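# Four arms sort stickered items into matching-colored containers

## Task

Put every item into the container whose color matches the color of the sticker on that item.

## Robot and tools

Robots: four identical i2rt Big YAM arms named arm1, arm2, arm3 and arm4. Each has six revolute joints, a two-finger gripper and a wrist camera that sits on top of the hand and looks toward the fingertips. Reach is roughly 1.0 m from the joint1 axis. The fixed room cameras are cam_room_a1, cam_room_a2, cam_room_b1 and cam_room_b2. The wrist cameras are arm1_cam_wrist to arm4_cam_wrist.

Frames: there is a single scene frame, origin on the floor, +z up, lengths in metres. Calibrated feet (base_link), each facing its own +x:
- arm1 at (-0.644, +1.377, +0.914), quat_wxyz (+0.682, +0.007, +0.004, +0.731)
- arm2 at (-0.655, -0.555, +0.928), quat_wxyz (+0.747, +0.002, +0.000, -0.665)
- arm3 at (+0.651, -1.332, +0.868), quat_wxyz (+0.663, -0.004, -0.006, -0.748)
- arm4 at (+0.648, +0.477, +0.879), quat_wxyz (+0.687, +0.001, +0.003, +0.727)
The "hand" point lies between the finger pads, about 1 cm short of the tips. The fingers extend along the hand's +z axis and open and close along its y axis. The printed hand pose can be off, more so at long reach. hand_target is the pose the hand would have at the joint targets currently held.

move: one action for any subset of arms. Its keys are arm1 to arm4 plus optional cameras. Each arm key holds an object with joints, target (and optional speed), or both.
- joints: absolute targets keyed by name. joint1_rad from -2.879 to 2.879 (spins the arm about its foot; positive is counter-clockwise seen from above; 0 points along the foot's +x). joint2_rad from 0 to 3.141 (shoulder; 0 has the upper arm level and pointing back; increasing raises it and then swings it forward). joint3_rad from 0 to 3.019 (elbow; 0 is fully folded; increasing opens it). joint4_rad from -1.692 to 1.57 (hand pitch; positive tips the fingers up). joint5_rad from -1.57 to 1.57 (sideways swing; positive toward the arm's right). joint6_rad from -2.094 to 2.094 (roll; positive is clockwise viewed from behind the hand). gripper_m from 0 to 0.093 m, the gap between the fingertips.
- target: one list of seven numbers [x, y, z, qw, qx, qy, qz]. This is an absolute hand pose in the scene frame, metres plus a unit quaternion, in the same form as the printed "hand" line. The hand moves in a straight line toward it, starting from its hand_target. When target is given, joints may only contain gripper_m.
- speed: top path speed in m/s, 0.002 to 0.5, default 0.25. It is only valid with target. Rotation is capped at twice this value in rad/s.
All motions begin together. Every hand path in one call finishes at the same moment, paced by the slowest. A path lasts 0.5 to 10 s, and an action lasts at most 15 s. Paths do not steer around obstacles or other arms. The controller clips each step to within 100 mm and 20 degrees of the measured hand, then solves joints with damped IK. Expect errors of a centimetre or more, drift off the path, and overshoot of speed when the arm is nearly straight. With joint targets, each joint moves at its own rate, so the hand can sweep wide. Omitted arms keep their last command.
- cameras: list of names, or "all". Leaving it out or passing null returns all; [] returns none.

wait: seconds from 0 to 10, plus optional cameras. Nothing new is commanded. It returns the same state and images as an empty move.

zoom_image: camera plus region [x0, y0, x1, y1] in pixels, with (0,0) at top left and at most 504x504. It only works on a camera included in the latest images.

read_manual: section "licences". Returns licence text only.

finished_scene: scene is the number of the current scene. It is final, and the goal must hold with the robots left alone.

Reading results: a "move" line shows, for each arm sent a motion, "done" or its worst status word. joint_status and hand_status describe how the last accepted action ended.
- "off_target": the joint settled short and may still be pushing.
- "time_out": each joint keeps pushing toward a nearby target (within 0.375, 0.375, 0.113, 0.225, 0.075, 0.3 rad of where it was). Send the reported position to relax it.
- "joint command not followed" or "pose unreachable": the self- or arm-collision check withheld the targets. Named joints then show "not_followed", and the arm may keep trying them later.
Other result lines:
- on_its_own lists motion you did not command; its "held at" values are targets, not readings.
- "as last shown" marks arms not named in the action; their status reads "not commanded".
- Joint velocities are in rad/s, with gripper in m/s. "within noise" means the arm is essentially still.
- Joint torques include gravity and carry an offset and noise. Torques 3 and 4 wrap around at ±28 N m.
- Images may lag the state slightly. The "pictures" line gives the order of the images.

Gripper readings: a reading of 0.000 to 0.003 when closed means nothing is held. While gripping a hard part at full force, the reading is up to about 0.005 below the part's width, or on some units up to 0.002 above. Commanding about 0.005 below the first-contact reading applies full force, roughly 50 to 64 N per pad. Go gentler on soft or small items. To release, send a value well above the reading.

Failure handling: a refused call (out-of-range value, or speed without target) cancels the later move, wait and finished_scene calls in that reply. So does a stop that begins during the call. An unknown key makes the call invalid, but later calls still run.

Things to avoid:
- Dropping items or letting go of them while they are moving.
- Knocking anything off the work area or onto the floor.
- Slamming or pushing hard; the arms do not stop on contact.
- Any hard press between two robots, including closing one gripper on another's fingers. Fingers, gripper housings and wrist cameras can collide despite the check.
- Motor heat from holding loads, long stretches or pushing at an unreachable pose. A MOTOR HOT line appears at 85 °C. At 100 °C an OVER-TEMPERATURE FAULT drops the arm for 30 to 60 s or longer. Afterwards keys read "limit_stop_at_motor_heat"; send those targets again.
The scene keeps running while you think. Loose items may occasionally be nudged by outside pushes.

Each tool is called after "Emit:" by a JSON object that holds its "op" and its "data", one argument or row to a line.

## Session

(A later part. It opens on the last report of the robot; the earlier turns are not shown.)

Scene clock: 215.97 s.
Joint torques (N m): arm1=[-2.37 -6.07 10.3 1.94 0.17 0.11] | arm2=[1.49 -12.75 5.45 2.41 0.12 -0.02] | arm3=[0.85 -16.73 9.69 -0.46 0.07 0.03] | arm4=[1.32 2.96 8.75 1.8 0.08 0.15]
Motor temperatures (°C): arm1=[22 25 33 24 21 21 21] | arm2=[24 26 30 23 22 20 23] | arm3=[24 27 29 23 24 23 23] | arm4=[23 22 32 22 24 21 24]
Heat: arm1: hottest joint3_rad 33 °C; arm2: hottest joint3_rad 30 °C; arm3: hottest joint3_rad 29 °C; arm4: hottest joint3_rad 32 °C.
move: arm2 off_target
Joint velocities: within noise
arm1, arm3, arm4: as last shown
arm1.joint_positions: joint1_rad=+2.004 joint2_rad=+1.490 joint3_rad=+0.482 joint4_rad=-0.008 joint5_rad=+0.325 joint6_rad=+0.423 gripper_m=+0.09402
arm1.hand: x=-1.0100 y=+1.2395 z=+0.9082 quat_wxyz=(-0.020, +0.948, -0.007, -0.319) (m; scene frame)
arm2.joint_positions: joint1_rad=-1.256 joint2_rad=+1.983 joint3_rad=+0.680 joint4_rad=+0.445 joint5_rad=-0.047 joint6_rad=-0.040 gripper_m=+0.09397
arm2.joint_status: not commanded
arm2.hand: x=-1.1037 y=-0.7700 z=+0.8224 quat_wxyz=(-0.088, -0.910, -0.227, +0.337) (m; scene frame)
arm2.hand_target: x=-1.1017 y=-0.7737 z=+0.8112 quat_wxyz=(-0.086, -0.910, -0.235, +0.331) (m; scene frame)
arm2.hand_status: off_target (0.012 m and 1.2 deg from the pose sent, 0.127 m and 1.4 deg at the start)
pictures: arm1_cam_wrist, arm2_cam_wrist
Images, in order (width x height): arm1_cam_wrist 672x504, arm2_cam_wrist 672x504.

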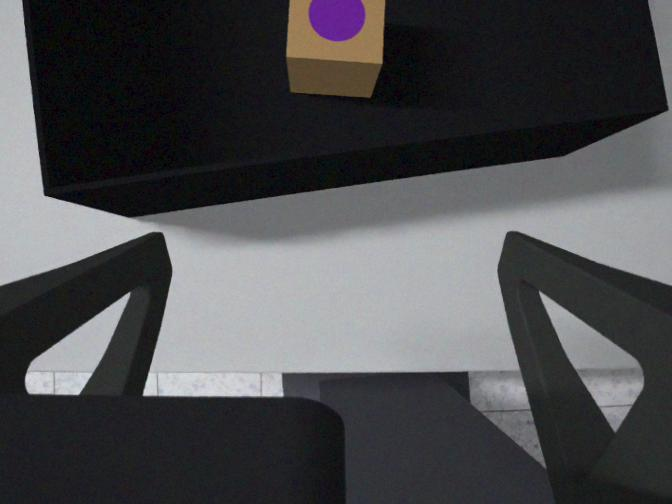

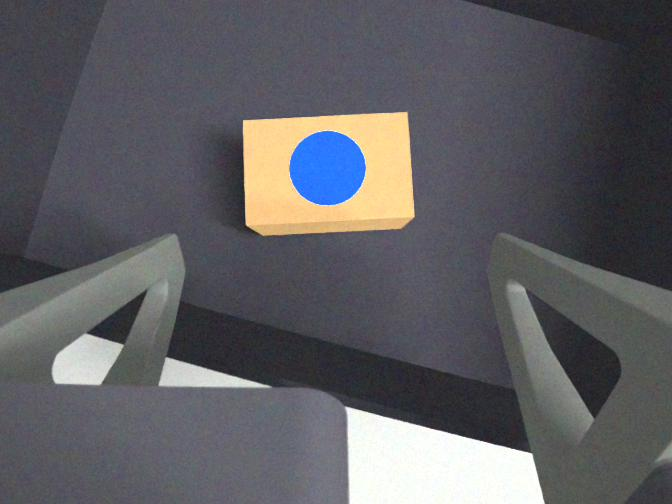

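Emit:
{"op": "move", "data": {
  "arm1": {"target": [-1.107, 1.235, 0.814, 0.0104, -0.9392, 0.0287, 0.3418], "speed": 0.15},
  "arm2": {"target": [-1.1445, -0.797, 0.742, -0.0856, -0.9097, -0.2353, 0.3311], "speed": 0.1},
  "cameras": ["arm1_cam_wrist", "arm2_cam_wrist"]
}}

Scene clock: 240.63 s.
Joint torques (N m): arm1=[-2.43 -9.52 5.53 1.85 0.1 -0.01] | arm2=[1.9 -10.46 6.35 2.1 0.43 -0.15] | arm3=[0.73 -16.91 9.68 -0.44 0.08 0.04] | arm4=[0.97 3.43 8.75 1.77 0.09 0.13]
Motor temperatures (°C): arm1=[22 25 33 24 21 21 21] | arm2=[24 26 29 23 22 20 23] | arm3=[24 27 29 23 24 23 23] | arm4=[23 22 32 22 24 21 24]
Heat: arm1: hottest joint3_rad 33 °C; arm2: hottest joint3_rad 29 °C; arm3: hottest joint3_rad 29 °C; arm4: hottest joint3_rad 32 °C.
move: arm1 done; arm2 off_target
Joint velocities: within noise
arm1.joint_positions: joint1_rad=+1.911 joint2_rad=+1.957 joint3_rad=+0.669 joint4_rad=+0.327 joint5_rad=+0.286 joint6_rad=+0.373 gripper_m=+0.09402
arm1.joint_status: not commanded
arm1.hand: x=-1.0967 y=+1.2354 z=+0.8137 quat_wxyz=(-0.013, +0.942, -0.026, -0.334) (m; scene frame)
arm1.hand_target: x=-1.1067 y=+1.2351 z=+0.8142 quat_wxyz=(-0.010, +0.939, -0.029, -0.342) (m; scene frame)
arm1.hand_status: done (0.010 m and 1.1 deg from the pose sent, 0.135 m and 4.0 deg at the start)
arm2.joint_positions: joint1_rad=-1.255 joint2_rad=+2.166 joint3_rad=+0.847 joint4_rad=+0.514 joint5_rad=-0.051 joint6_rad=-0.023 gripper_m=+0.09397
arm2.joint_status: not commanded
arm2.hand: x=-1.1556 y=-0.7955 z=+0.7849 quat_wxyz=(-0.098, -0.902, -0.220, +0.359) (m; scene frame)
arm2.hand_target: x=-1.1415 y=-0.7951 z=+0.7450 quat_wxyz=(-0.086, -0.910, -0.236, +0.331) (m; scene frame)
arm2.hand_status: off_target (0.044 m and 4.1 deg from the pose sent, 0.094 m and 1.2 deg at the start)
arm3, arm4: as last shown
pictures: arm1_cam_wrist, arm2_cam_wrist
Images, in order (width x height): arm1_cam_wrist 672x504, arm2_cam_wrist 672x504.

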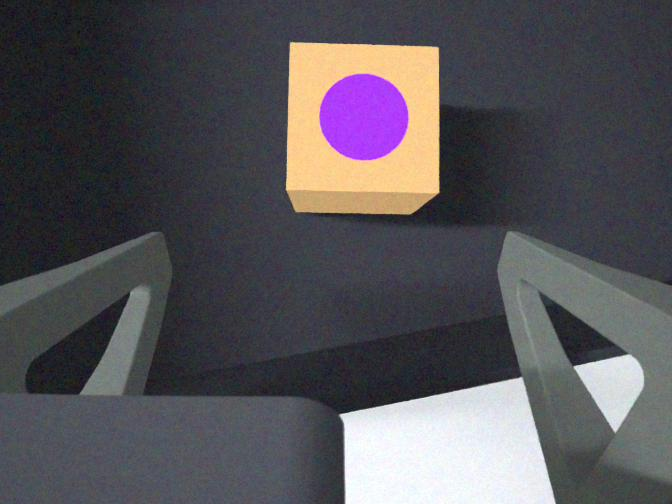

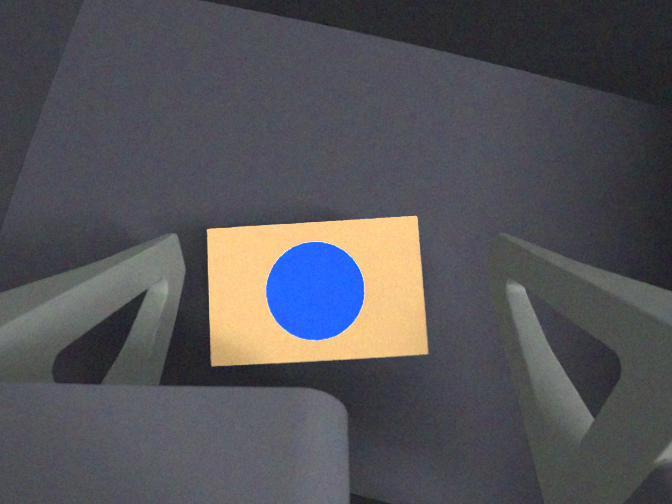

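Emit:
{"op": "move", "data": {
  "arm2": {"target": [-1.118, -0.781, 0.845, -0.0646, -0.9350, -0.2593, 0.2331], "speed": 0.15},
  "cameras": ["arm2_cam_wrist"]
}}

Scene clock: 260.20 s.
Joint torques (N m): arm1=[-2.14 -9.88 5.74 1.89 0.08 -0.04] | arm2=[1.08 -16.21 6.93 1.17 -0.2 -0.08] | arm3=[0.73 -16.85 9.66 -0.44 0.07 0.04] | arm4=[1.32 3.19 8.72 1.98 0.09 0.15]
Motor temperatures (°C): arm1=[22 25 31 23 21 21 21] | arm2=[24 26 28 23 22 20 23] | arm3=[24 27 30 23 24 23 23] | arm4=[23 22 32 22 24 21 24]
Heat: arm1: hottest joint3_rad 31 °C; arm2: hottest joint3_rad 28 °C; arm3: hottest joint3_rad 30 °C; arm4: hottest joint3_rad 32 °C.
move: arm2 done
Joint velocities: within noise
arm1, arm4: as last shown
arm2.joint_positions: joint1_rad=-1.255 joint2_rad=+1.896 joint3_rad=+0.850 joint4_rad=-0.018 joint5_rad=-0.047 joint6_rad=-0.076 gripper_m=+0.09397
arm2.joint_status: not commanded
arm2.hand: x=-1.1216 y=-0.7792 z=+0.8487 quat_wxyz=(-0.066, -0.936, -0.250, +0.241) (m; scene frame)
arm2.hand_target: x=-1.1179 y=-0.7808 z=+0.8450 quat_wxyz=(-0.065, -0.935, -0.259, +0.233) (m; scene frame)
arm2.hand_status: done (0.005 m and 1.5 deg from the pose sent, 0.072 m and 16.1 deg at the start)
arm3.joint_positions: joint1_rad=+1.694 joint2_rad=+1.585 joint3_rad=+1.657 joint4_rad=-1.664 joint5_rad=-0.001 joint6_rad=-0.008 gripper_m=+0.09398
arm3.joint_status: not commanded
arm3.hand: x=+1.1215 y=-1.3268 z=+1.1580 quat_wxyz=(+0.010, +0.005, -1.000, +0.006) (m; scene frame)
arm3.hand_target: x=+1.1205 y=-1.3285 z=+1.1695 quat_wxyz=(+0.000, -0.001, -1.000, +0.007) (m; scene frame)
arm3.hand_status: not commanded
pictures: arm2_cam_wrist
Images, in order (width x height): arm2_cam_wrist 672x504.

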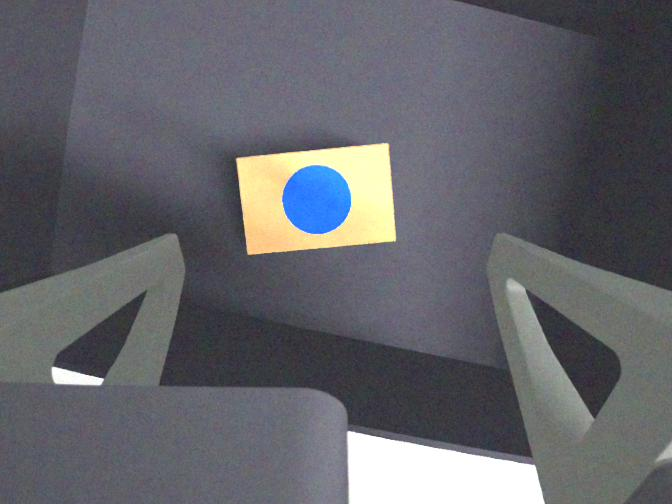

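Emit:
{"op": "move", "data": {
  "arm1": {"target": [-1.117, 1.2466, 0.826, 0.0069, -0.9739, 0.0297, 0.2249], "speed": 0.15},
  "arm2": {"target": [-1.114, -0.783, 0.791, -0.0677, -0.9293, -0.2930, 0.2146], "speed": 0.15},
  "cameras": ["arm1_cam_wrist", "arm2_cam_wrist"]
}}

Scene clock: 288.63 s.
Joint torques (N m): arm1=[-2.49 -12.69 8.05 0.59 0.09 0.02] | arm2=[0.85 -13.98 7.43 2.1 -0.17 -0.14] | arm3=[0.73 -16.91 9.69 -0.44 0.07 0.03] | arm4=[1.08 3.55 8.72 2.06 0.11 0.11]
Motor temperatures (°C): arm1=[22 25 30 23 21 21 21] | arm2=[24 27 28 22 22 20 23] | arm3=[24 27 30 23 24 23 23] | arm4=[23 22 33 22 24 21 24]
Heat: arm1: hottest joint3_rad 30 °C; arm2: hottest joint3_rad 28 °C; arm3: hottest joint3_rad 30 °C; arm4: hottest joint3_rad 33 °C.
move: arm1 off_target; arm2 off_target
Joint velocities: within noise
arm1.joint_positions: joint1_rad=+1.838 joint2_rad=+1.930 joint3_rad=+0.796 joint4_rad=-0.069 joint5_rad=+0.163 joint6_rad=+0.361 gripper_m=+0.09402
arm1.joint_status: not commanded
arm1.hand: x=-1.0965 y=+1.2499 z=+0.8085 quat_wxyz=(-0.014, +0.978, -0.027, -0.206) (m; scene frame)
arm1.hand_target: x=-1.1165 y=+1.2469 z=+0.8262 quat_wxyz=(-0.007, +0.974, -0.030, -0.225) (m; scene frame)
arm1.hand_status: off_target (0.027 m and 2.3 deg from the pose sent, 0.026 m and 13.0 deg at the start)
arm2.joint_positions: joint1_rad=-1.255 joint2_rad=+2.005 joint3_rad=+0.856 joint4_rad=+0.036 joint5_rad=-0.077 joint6_rad=-0.135 gripper_m=+0.09397
arm2.joint_status: not commanded
arm2.hand: x=-1.1100 y=-0.7794 z=+0.8032 quat_wxyz=(-0.069, -0.932, -0.282, +0.217) (m; scene frame)
arm2.hand_target: x=-1.1135 y=-0.7827 z=+0.7913 quat_wxyz=(-0.068, -0.929, -0.293, +0.215) (m; scene frame)
arm2.hand_status: off_target (0.013 m and 1.4 deg from the pose sent, 0.058 m and 5.9 deg at the start)
arm3, arm4: as last shown
pictures: arm1_cam_wrist, arm2_cam_wrist
Images, in order (width x height): arm1_cam_wrist 672x504, arm2_cam_wrist 672x504.

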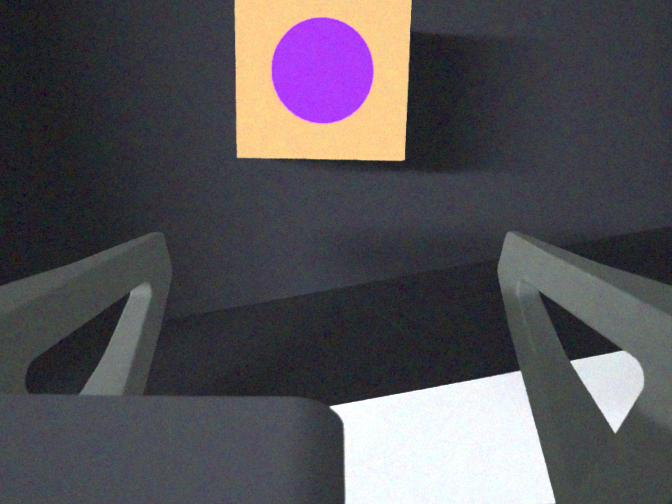

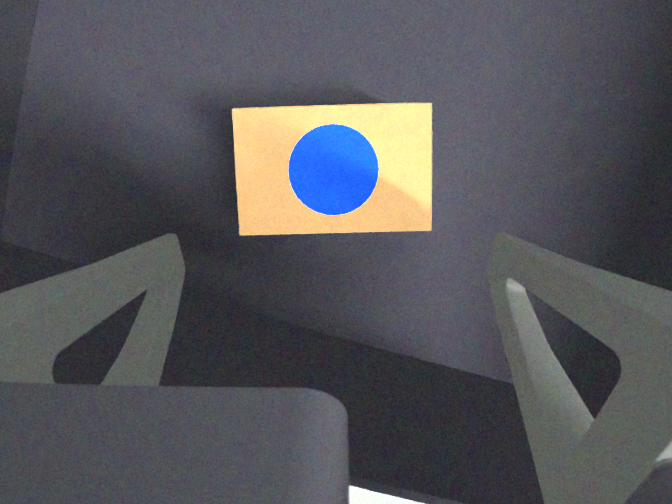

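Emit:
{"op": "move", "data": {
  "arm1": {"target": [-1.148, 1.2445, 0.815, 0.0069, -0.9739, 0.0297, 0.2249], "speed": 0.1},
  "arm2": {"target": [-1.138, -0.799, 0.731, -0.0677, -0.9293, -0.2930, 0.2146], "speed": 0.1},
  "cameras": ["arm1_cam_wrist", "arm2_cam_wrist"]
}}

Scene clock: 307.67 s.
Joint torques (N m): arm1=[-2.9 -12.04 8.91 0.58 0.08 -0.05] | arm2=[1.55 -16.56 6.83 2.17 0.03 -0.05] | arm3=[0.79 -16.79 9.69 -0.46 0.07 0.03] | arm4=[0.85 3.72 8.61 1.78 0.12 0.14]
Motor temperatures (°C): arm1=[22 26 30 23 21 21 21] | arm2=[24 26 28 22 22 20 23] | arm3=[24 27 30 23 24 23 23] | arm4=[23 22 33 22 24 21 24]
Heat: arm1: hottest joint3_rad 30 °C; arm2: hottest joint3_rad 28 °C; arm3: hottest joint3_rad 30 °C; arm4: hottest joint3_rad 33 °C.
move: arm1 off_target; arm2 off_target
Joint velocities: within noise
arm1.joint_positions: joint1_rad=+1.823 joint2_rad=+1.968 joint3_rad=+0.882 joint4_rad=-0.086 joint5_rad=+0.155 joint6_rad=+0.347 gripper_m=+0.09402
arm1.joint_status: not commanded
arm1.hand: x=-1.1319 y=+1.2445 z=+0.8120 quat_wxyz=(-0.008, +0.975, -0.028, -0.219) (m; scene frame)
arm1.hand_target: x=-1.1475 y=+1.2447 z=+0.8153 quat_wxyz=(-0.007, +0.974, -0.030, -0.225) (m; scene frame)
arm1.hand_status: off_target (0.016 m and 0.7 deg from the pose sent, 0.052 m and 2.3 deg at the start)
arm2.joint_positions: joint1_rad=-1.253 joint2_rad=+2.207 joint3_rad=+0.973 joint4_rad=+0.105 joint5_rad=-0.077 joint6_rad=-0.136 gripper_m=+0.09397
arm2.joint_status: not commanded
arm2.hand: x=-1.1326 y=-0.7906 z=+0.7388 quat_wxyz=(-0.068, -0.933, -0.283, +0.210) (m; scene frame)
arm2.hand_target: x=-1.1376 y=-0.7988 z=+0.7312 quat_wxyz=(-0.068, -0.929, -0.293, +0.215) (m; scene frame)
arm2.hand_status: off_target (0.013 m and 1.4 deg from the pose sent, 0.080 m and 1.4 deg at the start)
arm3, arm4: as last shown
pictures: arm1_cam_wrist, arm2_cam_wrist
Images, in order (width x height): arm1_cam_wrist 672x504, arm2_cam_wrist 672x504.

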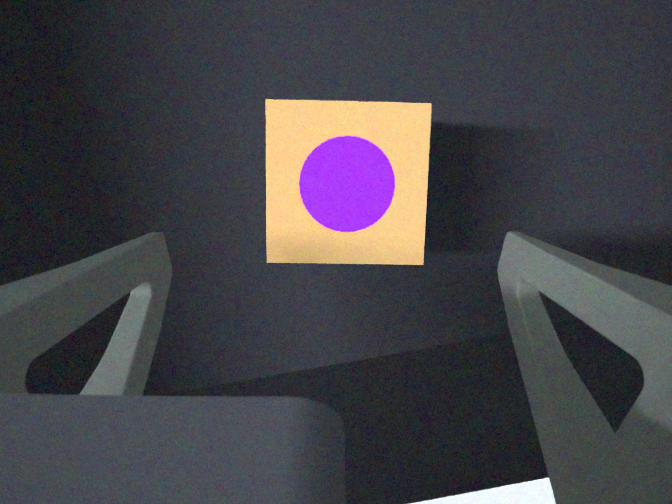

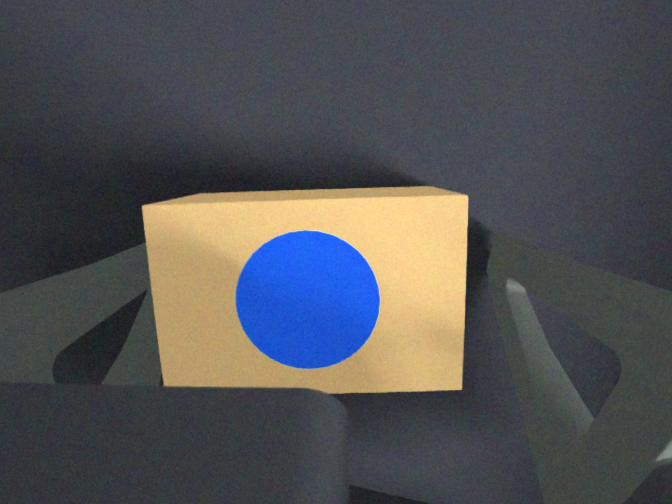

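Emit:
{"op": "move", "data": {
  "arm1": {"target": [-1.170, 1.2495, 0.747, 0.0069, -0.9739, 0.0297, 0.2249], "speed": 0.1},
  "arm2": {"joints": {"gripper_m": 0.06}},
  "cameras": ["arm1_cam_wrist", "arm2_cam_wrist"]
}}

Scene clock: 315.07 s.
Joint torques (N m): arm1=[-2.55 -13.39 7.35 1.74 0.05 -0.04] | arm2=[1.55 -16.56 6.87 2.14 -0.05 -0.05] | arm3=[0.85 -16.79 9.69 -0.39 0.06 0.04] | arm4=[0.97 3.49 8.61 2.04 0.07 0.14]
Motor temperatures (°C): arm1=[22 25 30 23 21 21 21] | arm2=[24 26 28 22 22 20 23] | arm3=[24 27 30 23 24 23 23] | arm4=[23 22 33 22 24 21 24]
Heat: arm1: hottest joint3_rad 30 °C; arm2: hottest joint3_rad 28 °C; arm3: hottest joint3_rad 30 °C; arm4: hottest joint3_rad 33 °C.
move: arm1 off_target; arm2 off_target
Joint velocities: within noise
arm1.joint_positions: joint1_rad=+1.799 joint2_rad=+2.171 joint3_rad=+0.968 joint4_rad=+0.007 joint5_rad=+0.146 joint6_rad=+0.326 gripper_m=+0.09402
arm1.joint_status: not commanded
arm1.hand: x=-1.1501 y=+1.2503 z=+0.7430 quat_wxyz=(-0.012, +0.978, -0.027, -0.207) (m; scene frame)
arm1.hand_target: x=-1.1694 y=+1.2497 z=+0.7475 quat_wxyz=(-0.007, +0.974, -0.030, -0.225) (m; scene frame)
arm1.hand_status: off_target (0.020 m and 2.2 deg from the pose sent, 0.075 m and 0.7 deg at the start)
arm2.joint_positions: joint1_rad=-1.252 joint2_rad=+2.207 joint3_rad=+0.973 joint4_rad=+0.105 joint5_rad=-0.075 joint6_rad=-0.137 gripper_m=+0.06881
arm2.joint_status: gripper_m off_target (ended at +0.06884, target +0.06000)
arm2.hand: x=-1.1325 y=-0.7907 z=+0.7388 quat_wxyz=(-0.068, -0.933, -0.283, +0.210) (m; scene frame)
arm2.hand_target: x=-1.1375 y=-0.7988 z=+0.7312 quat_wxyz=(-0.068, -0.929, -0.293, +0.215) (m; scene frame)
arm2.hand_status: not commanded
arm3: as last shown
arm4.joint_positions: joint1_rad=+1.511 joint2_rad=+0.203 joint3_rad=+0.701 joint4_rad=-0.346 joint5_rad=+0.000 joint6_rad=-0.012 gripper_m=+0.09402
arm4.joint_status: not commanded
arm4.hand: x=+0.4067 y=+0.4802 z=+1.3732 quat_wxyz=(-0.004, +0.650, +0.002, -0.760) (m; scene frame)
arm4.hand_target: x=+0.4083 y=+0.4793 z=+1.3773 quat_wxyz=(+0.001, +0.643, -0.001, -0.766) (m; scene frame)
arm4.hand_status: not commanded
pictures: arm1_cam_wrist, arm2_cam_wrist
Images, in order (width x height): arm1_cam_wrist 672x504, arm2_cam_wrist 672x504.

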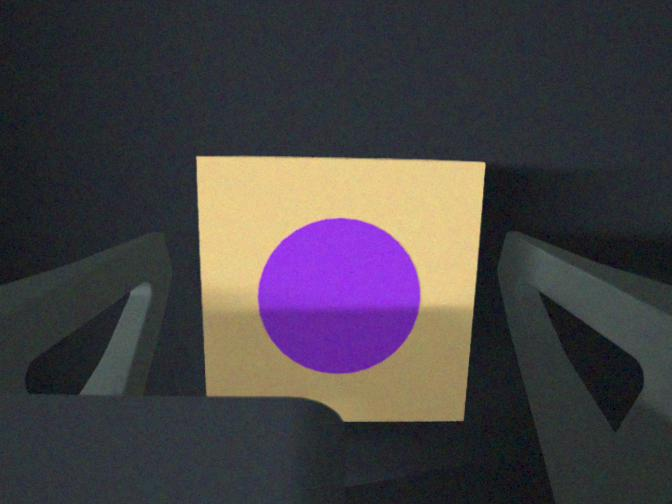

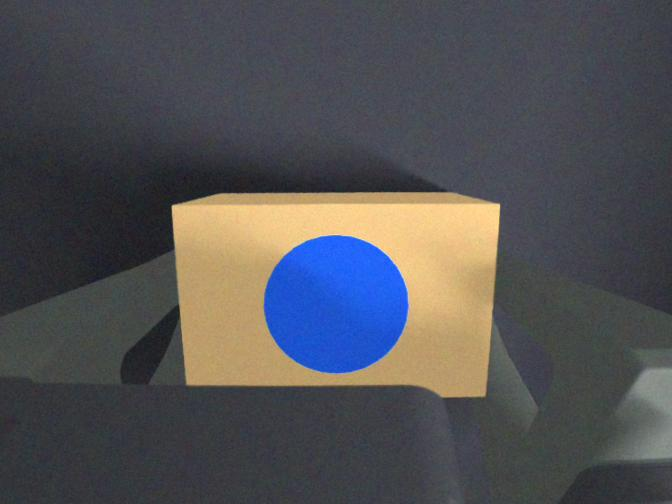

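Emit:
{"op": "move", "data": {
  "arm1": {"joints": {"gripper_m": 0.042}},
  "arm2": {"target": [-1.11, -0.776, 0.95, -0.0677, -0.9293, -0.2930, 0.2146], "speed": 0.15},
  "cameras": ["arm1_cam_wrist", "arm2_cam_wrist"]
}}

Scene clock: 320.13 s.
Joint torques (N m): arm1=[-2.55 -13.68 7.24 1.78 0.08 0] | arm2=[0.03 -15.44 8.92 1.14 -0.25 -0.08] | arm3=[0.97 -16.85 9.69 -0.42 0.07 0.02] | arm4=[1.32 3.6 8.73 1.96 0.1 0.15]
Motor temperatures (°C): arm1=[22 25 30 23 21 21 21] | arm2=[24 26 28 22 22 20 23] | arm3=[24 27 30 23 24 23 23] | arm4=[23 22 33 22 24 21 24]
Heat: arm1: hottest joint3_rad 30 °C; arm2: hottest joint3_rad 28 °C; arm3: hottest joint3_rad 30 °C; arm4: hottest joint3_rad 33 °C.
move: arm1 off_target; arm2 done
Joint velocities: within noise
arm1.joint_positions: joint1_rad=+1.799 joint2_rad=+2.171 joint3_rad=+0.969 joint4_rad=+0.008 joint5_rad=+0.145 joint6_rad=+0.325 gripper_m=+0.05314
arm1.joint_status: gripper_m off_target (ended at +0.05316, target +0.04200)
arm1.hand: x=-1.1507 y=+1.2500 z=+0.7432 quat_wxyz=(-0.012, +0.978, -0.027, -0.208) (m; scene frame)
arm1.hand_target: x=-1.1694 y=+1.2497 z=+0.7476 quat_wxyz=(-0.007, +0.974, -0.030, -0.225) (m; scene frame)
arm1.hand_status: not commanded
arm2.joint_positions: joint1_rad=-1.254 joint2_rad=+1.647 joint3_rad=+0.902 joint4_rad=-0.364 joint5_rad=-0.080 joint6_rad=-0.153 gripper_m=+0.06881
arm2.joint_status: not commanded
arm2.hand: x=-1.1110 y=-0.7810 z=+0.9509 quat_wxyz=(-0.069, -0.929, -0.290, +0.220) (m; scene frame)
arm2.hand_target: x=-1.1100 y=-0.7760 z=+0.9500 quat_wxyz=(-0.068, -0.929, -0.293, +0.215) (m; scene frame)
arm2.hand_status: done (0.005 m and 0.7 deg from the pose sent, 0.213 m and 1.3 deg at the start)
arm3, arm4: as last shown
pictures: arm1_cam_wrist, arm2_cam_wrist
Images, in order (width x height): arm1_cam_wrist 672x504, arm2_cam_wrist 672x504.

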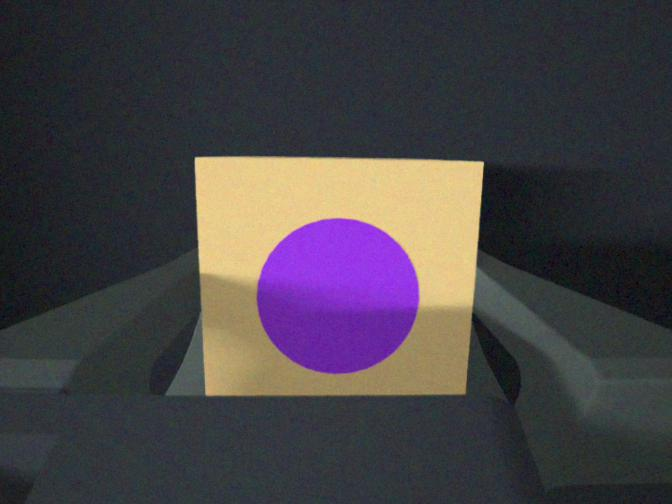

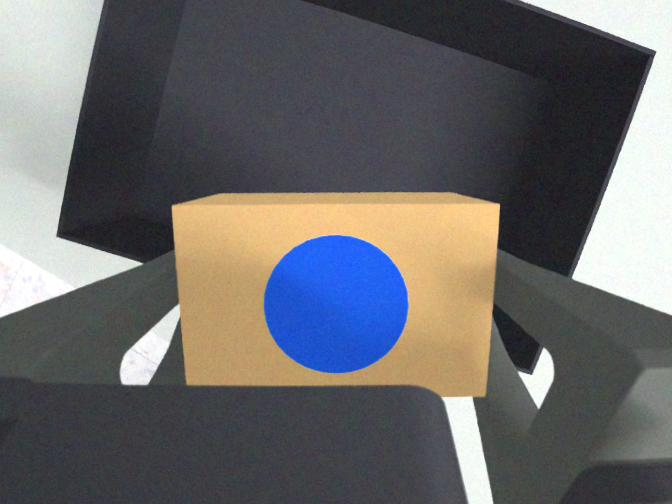

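Emit:
{"op": "move", "data": {
  "arm1": {"target": [-1.12, 1.247, 0.95, 0.0069, -0.9739, 0.0297, 0.2249], "speed": 0.15},
  "arm2": {"joints": {"joint2_rad": 0.8, "joint3_rad": 1.1, "joint4_rad": -1.38, "joint5_rad": 0, "joint6_rad": 0}},
  "cameras": ["arm1_cam_wrist", "arm2_cam_wrist"]
}}

Emit:
{"op": "move", "data": {
  "arm1": {"joints": {"joint2_rad": 0.8, "joint3_rad": 1.1, "joint4_rad": -1.38, "joint5_rad": 0, "joint6_rad": 0}},
  "arm2": {"joints": {"joint1_rad": 2.12}},
  "cameras": ["arm1_cam_wrist", "arm2_cam_wrist"]
}}

Emit:
{"op": "move", "data": {
  "arm1": {"joints": {"joint1_rad": -2.26}},
  "cameras": ["arm1_cam_wrist", "arm2_cam_wrist", "arm4_cam_wrist"]
}}

Scene clock: 338.03 s.
Joint torques (N m): arm1=[-0.67 -11.69 9.32 0.68 0.28 0.13] | arm2=[0.09 -3.78 13.86 1.2 0.12 0.2] | arm3=[0.73 -16.97 9.7 -0.42 0.07 0.03] | arm4=[1.14 3.66 8.66 1.91 0.09 0.15]
Motor temperatures (°C): arm1=[22 26 30 23 21 21 22] | arm2=[24 26 29 22 22 20 24] | arm3=[24 27 30 23 24 23 23] | arm4=[23 22 33 22 24 21 24]
Heat: arm1: hottest joint3_rad 30 °C; arm2: hottest joint3_rad 29 °C; arm3: hottest joint3_rad 30 °C; arm4: hottest joint3_rad 33 °C.
move: arm1 done; arm2 done
Joint velocities: within noise
arm1.joint_positions: joint1_rad=+1.814 joint2_rad=+1.637 joint3_rad=+0.892 joint4_rad=-0.428 joint5_rad=+0.156 joint6_rad=+0.342 gripper_m=+0.05314
arm1.joint_status: not commanded
arm1.hand: x=-1.1180 y=+1.2525 z=+0.9414 quat_wxyz=(-0.010, +0.975, -0.030, -0.219) (m; scene frame)
arm1.hand_target: x=-1.1199 y=+1.2470 z=+0.9498 quat_wxyz=(-0.007, +0.974, -0.030, -0.225) (m; scene frame)
arm1.hand_status: done (0.010 m and 0.8 deg from the pose sent, 0.209 m and 2.1 deg at the start)
arm2.joint_positions: joint1_rad=-1.255 joint2_rad=+0.798 joint3_rad=+1.073 joint4_rad=-1.368 joint5_rad=-0.003 joint6_rad=-0.014 gripper_m=+0.06881
arm2.joint_status: all done
arm2.hand: x=-0.9160 y=-0.6768 z=+1.2614 quat_wxyz=(-0.049, -0.948, -0.216, +0.230) (m; scene frame)
arm2.hand_target: x=-0.9180 y=-0.6745 z=+1.2728 quat_wxyz=(-0.050, -0.949, -0.205, +0.236) (m; scene frame)
arm2.hand_status: not commanded
arm3, arm4: as last shown
pictures: arm1_cam_wrist, arm2_cam_wrist
Images, in order (width x height): arm1_cam_wrist 672x504, arm2_cam_wrist 672x504.

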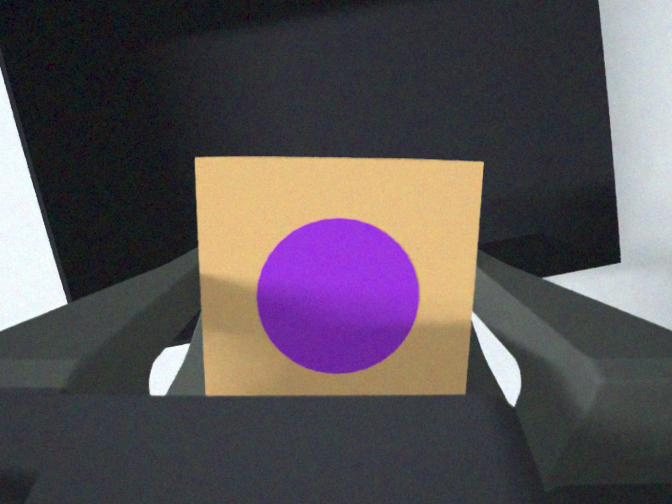

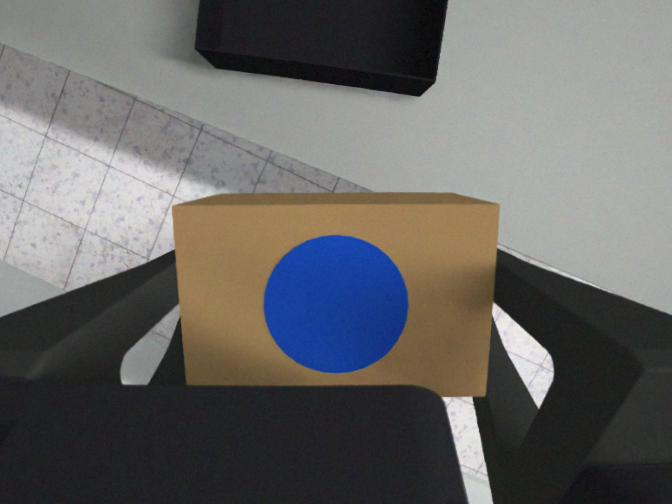

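Scene clock: 340.50 s.
Joint torques (N m): arm1=[-1.03 -0.03 13.89 0.8 -0.07 -0.09] | arm2=[0.97 -3.78 13.87 1.21 0.13 0.18] | arm3=[0.97 -16.85 9.7 -0.38 0.08 0.04] | arm4=[1.32 3.49 8.72 1.95 0.09 0.16]
Motor temperatures (°C): arm1=[22 26 30 23 21 21 22] | arm2=[24 26 29 22 22 20 24] | arm3=[24 27 30 23 24 23 23] | arm4=[23 22 33 22 24 21 24]
Heat: arm1: hottest joint3_rad 30 °C; arm2: hottest joint3_rad 29 °C; arm3: hottest joint3_rad 30 °C; arm4: hottest joint3_rad 33 °C.
move: arm1 done; arm2 done
Joint velocities: within noise
arm1.joint_positions: joint1_rad=+1.815 joint2_rad=+0.796 joint3_rad=+1.068 joint4_rad=-1.371 joint5_rad=+0.002 joint6_rad=+0.007 gripper_m=+0.05313
arm1.joint_status: all done
arm1.hand: x=-0.9101 y=+1.2892 z=+1.2500 quat_wxyz=(+0.034, +0.959, +0.149, -0.238) (m; scene frame)
arm1.hand_target: x=-0.9111 y=+1.2858 z=+1.2636 quat_wxyz=(+0.037, +0.956, +0.156, -0.247) (m; scene frame)
arm1.hand_status: not commanded
arm2.joint_positions: joint1_rad=+2.116 joint2_rad=+0.800 joint3_rad=+1.073 joint4_rad=-1.368 joint5_rad=-0.003 joint6_rad=-0.012 gripper_m=+0.06882
arm2.joint_status: all done
arm2.hand: x=-0.4295 y=-0.3797 z=+1.2630 quat_wxyz=(-0.224, +0.322, -0.917, -0.078) (m; scene frame)
arm2.hand_target: x=-0.4293 y=-0.3791 z=+1.2747 quat_wxyz=(-0.231, +0.317, -0.916, -0.081) (m; scene frame)
arm2.hand_status: not commanded
arm3, arm4: as last shown
pictures: arm1_cam_wrist, arm2_cam_wrist
Images, in order (width x height): arm1_cam_wrist 672x504, arm2_cam_wrist 672x504.

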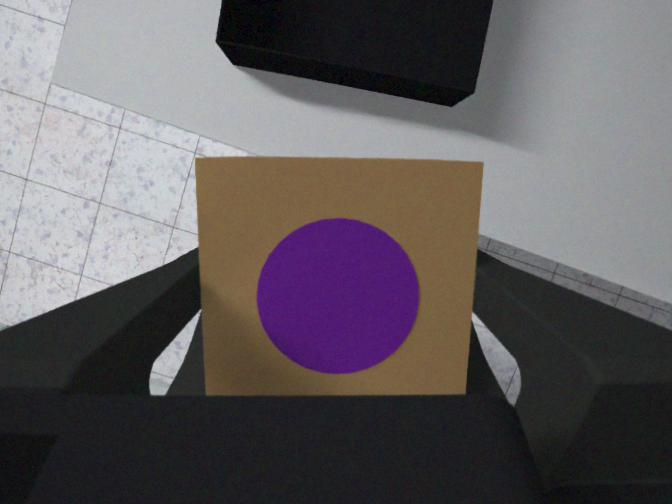

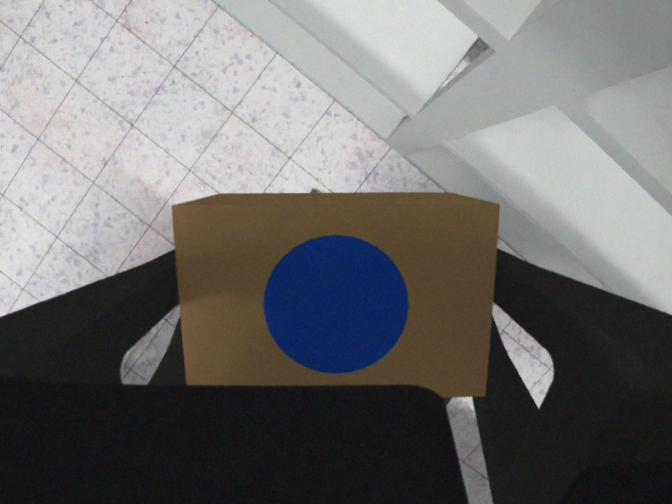

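Scene clock: 343.17 s.
Joint torques (N m): arm1=[-2.26 -1.85 13.74 0.96 0 -0.05] | arm2=[0.91 -3.72 13.86 1.22 0.13 0.18] | arm3=[0.85 -16.97 9.73 -0.44 0.08 0.03] | arm4=[1.38 2.84 8.72 2.02 0.13 0.12]
Motor temperatures (°C): arm1=[22 25 31 23 21 21 22] | arm2=[24 26 30 22 22 20 24] | arm3=[24 27 30 23 24 23 23] | arm4=[23 22 33 22 24 21 24]
Heat: arm1: hottest joint3_rad 31 °C; arm2: hottest joint3_rad 30 °C; arm3: hottest joint3_rad 30 °C; arm4: hottest joint3_rad 33 °C.
move: arm1 done
Joint velocities: within noise
arm1.joint_positions: joint1_rad=-2.255 joint2_rad=+0.807 joint3_rad=+1.068 joint4_rad=-1.371 joint5_rad=+0.002 joint6_rad=+0.005 gripper_m=+0.05306
arm1.joint_status: all done
arm1.hand: x=-0.4044 y=+1.2101 z=+1.2392 quat_wxyz=(-0.210, -0.297, -0.929, +0.070) (m; scene frame)
arm1.hand_target: x=-0.4046 y=+1.2089 z=+1.2555 quat_wxyz=(-0.224, -0.296, -0.926, +0.075) (m; scene frame)
arm1.hand_status: not commanded
arm2, arm3, arm4: as last shown
pictures: arm1_cam_wrist, arm2_cam_wrist, arm4_cam_wrist
Images, in order (width x height): arm1_cam_wrist 672x504, arm2_cam_wrist 672x504, arm4_cam_wrist 672x504.

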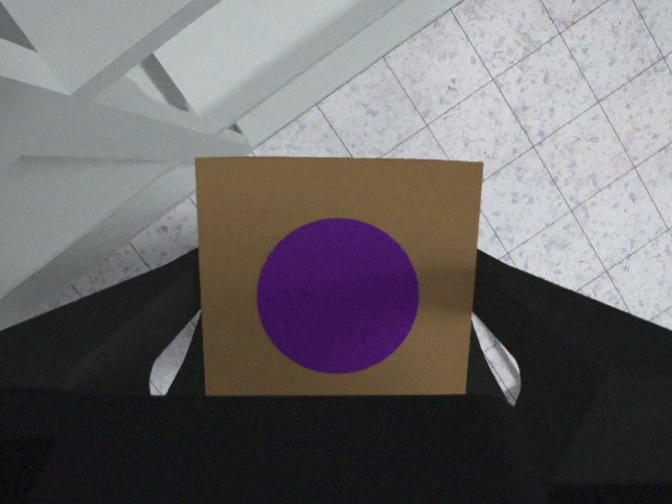

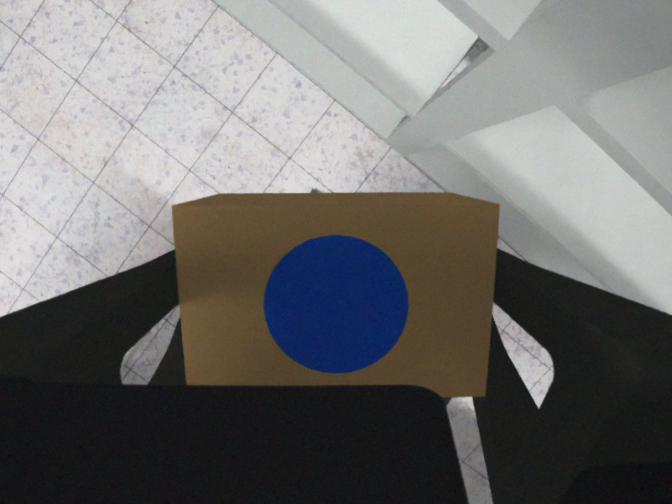

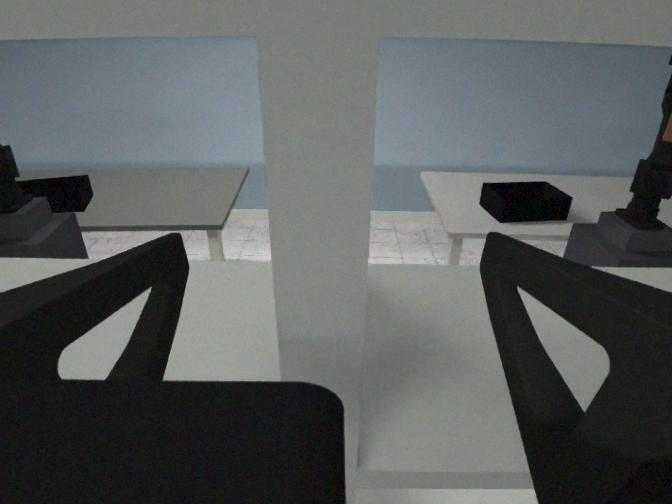

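Emit:
{"op": "move", "data": {
  "arm4": {"target": [0.42, 0.48, 1.17, -0.004, 0.650, 0.002, -0.760], "speed": 0.2},
  "cameras": ["arm4_cam_wrist"]
}}

Scene clock: 356.00 s.
Joint torques (N m): arm1=[-1.9 -1.2 13.79 0.81 0 -0.01] | arm2=[0.91 -3.72 13.85 1.21 0.13 0.18] | arm3=[0.79 -16.91 9.73 -0.42 0.07 0.03] | arm4=[0.15 3.14 13.55 1.06 -0.06 -0.01]
Motor temperatures (°C): arm1=[21 25 31 23 21 21 22] | arm2=[24 26 33 22 22 20 24] | arm3=[24 27 30 23 24 23 23] | arm4=[23 22 33 22 24 21 24]
Heat: arm1: hottest joint3_rad 31 °C; arm2: hottest joint3_rad 33 °C; arm3: hottest joint3_rad 30 °C; arm4: hottest joint3_rad 33 °C.
move: arm4 off_target
Joint velocities: within noise
arm1, arm2: as last shown
arm3.joint_positions: joint1_rad=+1.694 joint2_rad=+1.585 joint3_rad=+1.657 joint4_rad=-1.664 joint5_rad=-0.001 joint6_rad=-0.008 gripper_m=+0.09398
arm3.joint_status: not commanded
arm3.hand: x=+1.1215 y=-1.3268 z=+1.1580 quat_wxyz=(+0.010, +0.005, -1.000, +0.006) (m; scene frame)
arm3.hand_target: x=+1.1205 y=-1.3285 z=+1.1695 quat_wxyz=(+0.000, -0.001, -1.000, +0.007) (m; scene frame)
arm3.hand_status: not commanded
arm4.joint_positions: joint1_rad=+1.511 joint2_rad=+0.023 joint3_rad=+0.346 joint4_rad=-0.618 joint5_rad=-0.007 joint6_rad=-0.012 gripper_m=+0.09402
arm4.joint_status: not commanded
arm4.hand: x=+0.4068 y=+0.4783 z=+1.1370 quat_wxyz=(+0.000, +0.802, +0.004, -0.597) (m; scene frame)
arm4.hand_target: x=+0.4129 y=+0.4797 z=+1.1701 quat_wxyz=(-0.003, +0.786, +0.003, -0.619) (m; scene frame)
arm4.hand_status: off_target (0.036 m and 25.6 deg from the pose sent, 0.204 m and 0.1 deg at the start; pose on its path clipped on 37 of 78 steps; a joint's target at an end of its range on 62 of 78 steps)
pictures: arm4_cam_wrist
Images, in order (width x height): arm4_cam_wrist 672x504.

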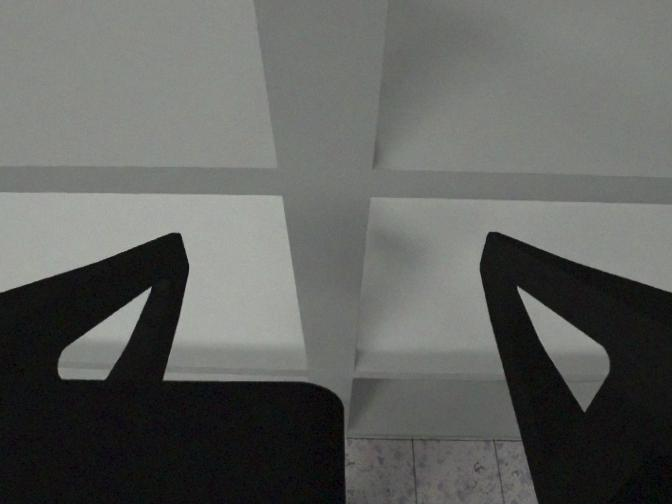

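Emit:
{"op": "move", "data": {
  "arm4": {"joints": {"joint1_rad": 1.3, "joint2_rad": 0.2, "joint3_rad": 0.7, "joint4_rad": -0.33, "joint5_rad": 0, "joint6_rad": 0}},
  "cameras": ["arm4_cam_wrist"]
}}

Emit:
{"op": "zoom_image", "data": {
  "camera": "arm4_cam_wrist",
  "region": [400, 140, 672, 344]
}}

Emit:
{"op": "zoom_image", "data": {
  "camera": "arm4_cam_wrist",
  "region": [0, 140, 272, 344]
}}

Scene clock: 379.40 s.
Joint torques (N m): arm1=[-2.67 -1.14 13.87 0.75 -0.02 -0.03] | arm2=[0.97 -3.66 13.81 1.22 0.13 0.19] | arm3=[0.79 -16.91 9.73 -0.43 0.07 0.03] | arm4=[1.08 3.14 10.63 1.76 0.15 0.12]
Motor temperatures (°C): arm1=[21 25 33 23 21 21 22] | arm2=[24 25 35 22 22 20 24] | arm3=[24 27 30 23 24 23 23] | arm4=[23 22 35 22 24 21 24]
Heat: arm1: hottest joint3_rad 33 °C; arm2: hottest joint3_rad 35 °C; arm3: hottest joint3_rad 30 °C; arm4: hottest joint3_rad 35 °C.
move: arm4 done
Joint velocities: within noise
arm1, arm2, arm3: as last shown
arm4.joint_positions: joint1_rad=+1.302 joint2_rad=+0.204 joint3_rad=+0.676 joint4_rad=-0.340 joint5_rad=-0.002 joint6_rad=-0.012 gripper_m=+0.09402
arm4.joint_status: all done
arm4.hand: x=+0.4071 y=+0.5316 z=+1.3602 quat_wxyz=(-0.082, +0.654, -0.067, -0.749) (m; scene frame)
arm4.hand_target: x=+0.4138 y=+0.5310 z=+1.3768 quat_wxyz=(-0.080, +0.639, -0.070, -0.761) (m; scene frame)
arm4.hand_status: not commanded
pictures: arm4_cam_wrist
Images, in order (width x height): arm4_cam_wrist 672x504.

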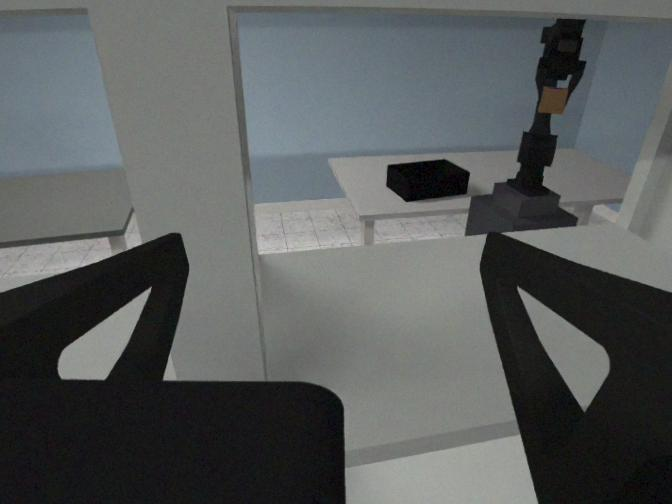

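Scaled by 1.853.

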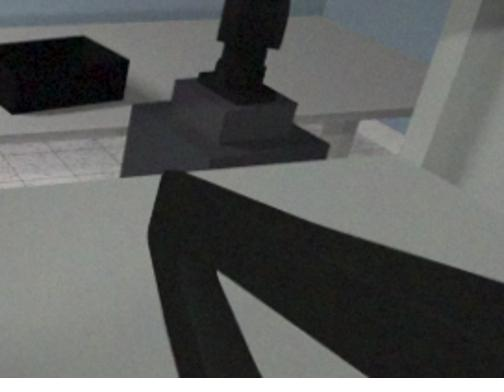

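Scaled by 1.853.

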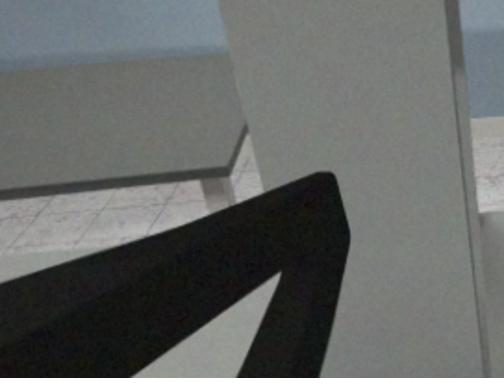

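Emit:
{"op": "move", "data": {
  "arm1": {"target": [-0.38, 1.19, 1.11, 0.2304, 0.2959, 0.9241, -0.0738], "speed": 0.2},
  "arm2": {"target": [-0.41, -0.364, 1.11, 0.2286, -0.3175, 0.9169, 0.0792], "speed": 0.2},
  "cameras": []
}}

Emit:
{"op": "move", "data": {
  "arm1": {"target": [0.0, 0.917, 1.11, 0.2304, 0.2959, 0.9241, -0.0738], "speed": 0.2},
  "arm2": {"target": [0.0, -0.04, 1.11, 0.2286, -0.3175, 0.9169, 0.0792], "speed": 0.2},
  "cameras": ["arm1_cam_wrist", "arm2_cam_wrist", "arm4_cam_wrist", "cam_room_a2", "cam_room_b1"]
}}

Scene clock: 405.37 s.
Joint torques (N m): arm1=[-2.32 -1.08 12.26 2.04 -0.09 -0.04] | arm2=[0.85 -4.01 11.4 2.5 0.13 0.16] | arm3=[0.85 -16.97 9.74 -0.43 0.06 0.04] | arm4=[0.67 3.14 10.62 1.69 0.16 0.14]
Motor temperatures (°C): arm1=[21 25 34 23 21 21 22] | arm2=[24 25 36 22 22 20 25] | arm3=[24 28 30 23 24 23 23] | arm4=[23 22 35 22 24 21 24]
Heat: arm1: hottest joint3_rad 34 °C; arm2: hottest joint3_rad 36 °C; arm3: hottest joint3_rad 30 °C; arm4: hottest joint3_rad 35 °C.
move: arm1 off_target; arm2 done
Joint velocities: within noise
arm1.joint_positions: joint1_rad=-2.255 joint2_rad=+0.849 joint3_rad=+0.721 joint4_rad=-0.975 joint5_rad=-0.006 joint6_rad=+0.005 gripper_m=+0.05306
arm1.joint_status: not commanded
arm1.hand: x=-0.3852 y=+1.1971 z=+1.1012 quat_wxyz=(-0.215, -0.296, -0.928, +0.068) (m; scene frame)
arm1.hand_target: x=-0.3802 y=+1.1902 z=+1.1101 quat_wxyz=(-0.230, -0.296, -0.924, +0.074) (m; scene frame)
arm1.hand_status: off_target (0.012 m and 2.0 deg from the pose sent, 0.133 m and 2.4 deg at the start)
arm2.joint_positions: joint1_rad=+2.116 joint2_rad=+0.833 joint3_rad=+0.689 joint4_rad=-0.948 joint5_rad=-0.003 joint6_rad=-0.012 gripper_m=+0.06882
arm2.joint_status: not commanded
arm2.hand: x=-0.4122 y=-0.3660 z=+1.1124 quat_wxyz=(-0.225, +0.322, -0.916, -0.078) (m; scene frame)
arm2.hand_target: x=-0.4101 y=-0.3641 z=+1.1100 quat_wxyz=(-0.228, +0.318, -0.917, -0.079) (m; scene frame)
arm2.hand_status: done (0.004 m and 0.6 deg from the pose sent, 0.155 m and 0.7 deg at the start)
arm3, arm4: as last shown
pictures: none
No camera images: "cameras" was empty.

Scene clock: 409.00 s.
Joint torques (N m): arm1=[-3.14 -20.72 17.66 0.73 -0.04 -0.02] | arm2=[1.14 -24.88 17.4 1.18 0.13 0.18] | arm3=[0.79 -16.91 9.69 -0.42 0.08 0.02] | arm4=[0.5 3.37 10.61 1.7 0.15 0.18]
Motor temperatures (°C): arm1=[21 25 34 23 21 21 23] | arm2=[24 25 37 22 22 20 25] | arm3=[24 28 30 23 24 23 23] | arm4=[23 22 35 22 24 21 24]
Heat: arm1: hottest joint3_rad 34 °C; arm2: hottest joint3_rad 37 °C; arm3: hottest joint3_rad 30 °C; arm4: hottest joint3_rad 35 °C.
move: arm1 off_target; arm2 off_target
Joint velocities: within noise
arm1.joint_positions: joint1_rad=-2.255 joint2_rad=+2.144 joint3_rad=+2.110 joint4_rad=-1.088 joint5_rad=-0.006 joint6_rad=+0.005 gripper_m=+0.05306
arm1.joint_status: not commanded
arm1.hand: x=-0.0095 y=+0.9315 z=+1.0802 quat_wxyz=(-0.206, -0.297, -0.930, +0.065) (m; scene frame)
arm1.hand_target: x=-0.0017 y=+0.9183 z=+1.1102 quat_wxyz=(-0.231, -0.296, -0.924, +0.074) (m; scene frame)
arm1.hand_status: off_target (0.035 m and 3.1 deg from the pose sent, 0.476 m and 2.0 deg at the start)
arm2.joint_positions: joint1_rad=+2.116 joint2_rad=+2.323 joint3_rad=+2.420 joint4_rad=-1.195 joint5_rad=-0.002 joint6_rad=-0.012 gripper_m=+0.06882
arm2.joint_status: not commanded
arm2.hand: x=-0.0071 y=-0.0501 z=+1.1092 quat_wxyz=(-0.223, +0.322, -0.917, -0.077) (m; scene frame)
arm2.hand_target: x=-0.0008 y=-0.0406 z=+1.1096 quat_wxyz=(-0.230, +0.317, -0.917, -0.080) (m; scene frame)
arm2.hand_status: off_target (0.012 m and 0.9 deg from the pose sent, 0.525 m and 0.6 deg at the start)
arm3, arm4: as last shown
pictures: arm1_cam_wrist, arm2_cam_wrist, arm4_cam_wrist, cam_room_a2, cam_room_b1
Images, in order (width x height): arm1_cam_wrist 672x504, arm2_cam_wrist 672x504, arm4_cam_wrist 672x504, cam_room_a2 672x504, cam_room_b1 672x504.

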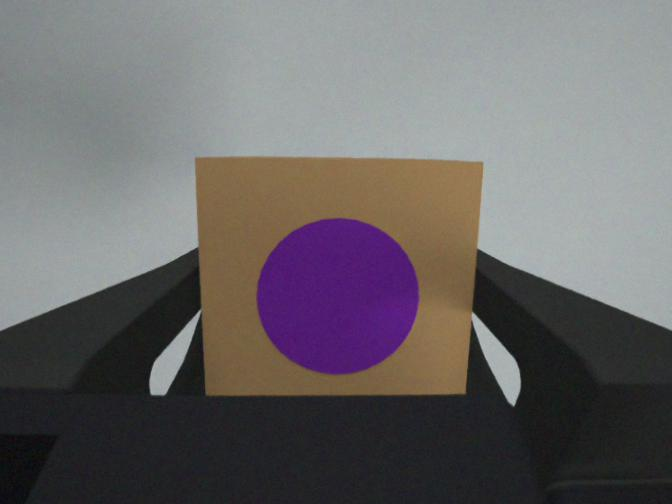

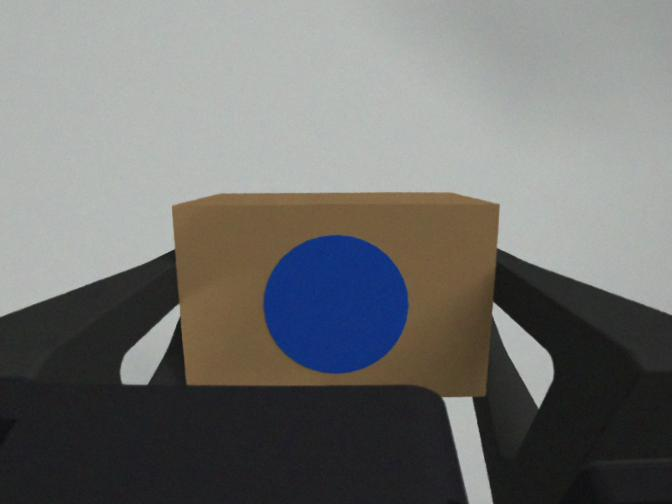

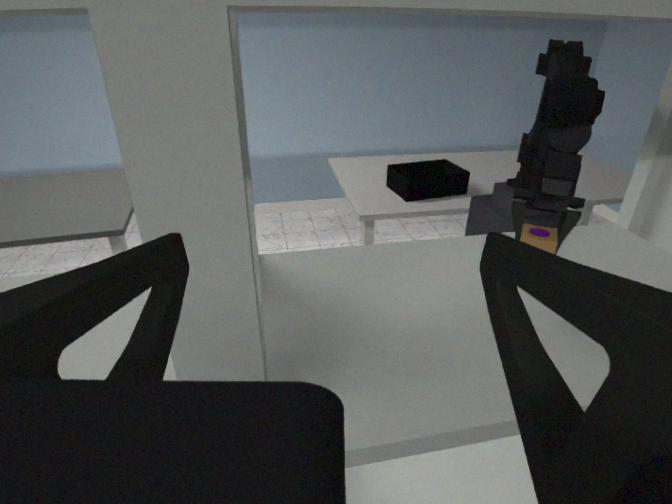

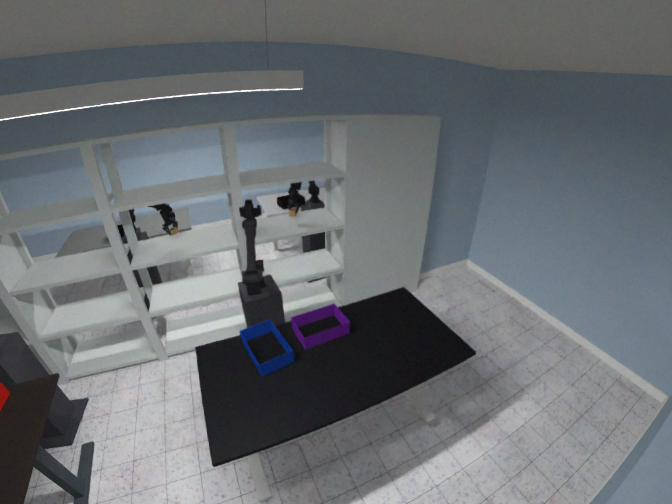

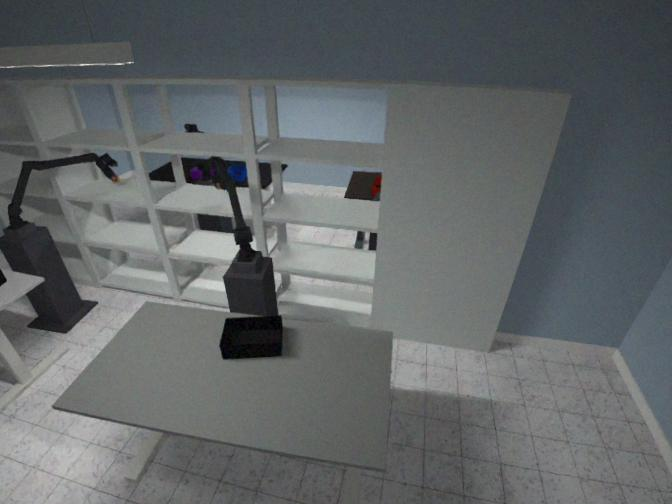

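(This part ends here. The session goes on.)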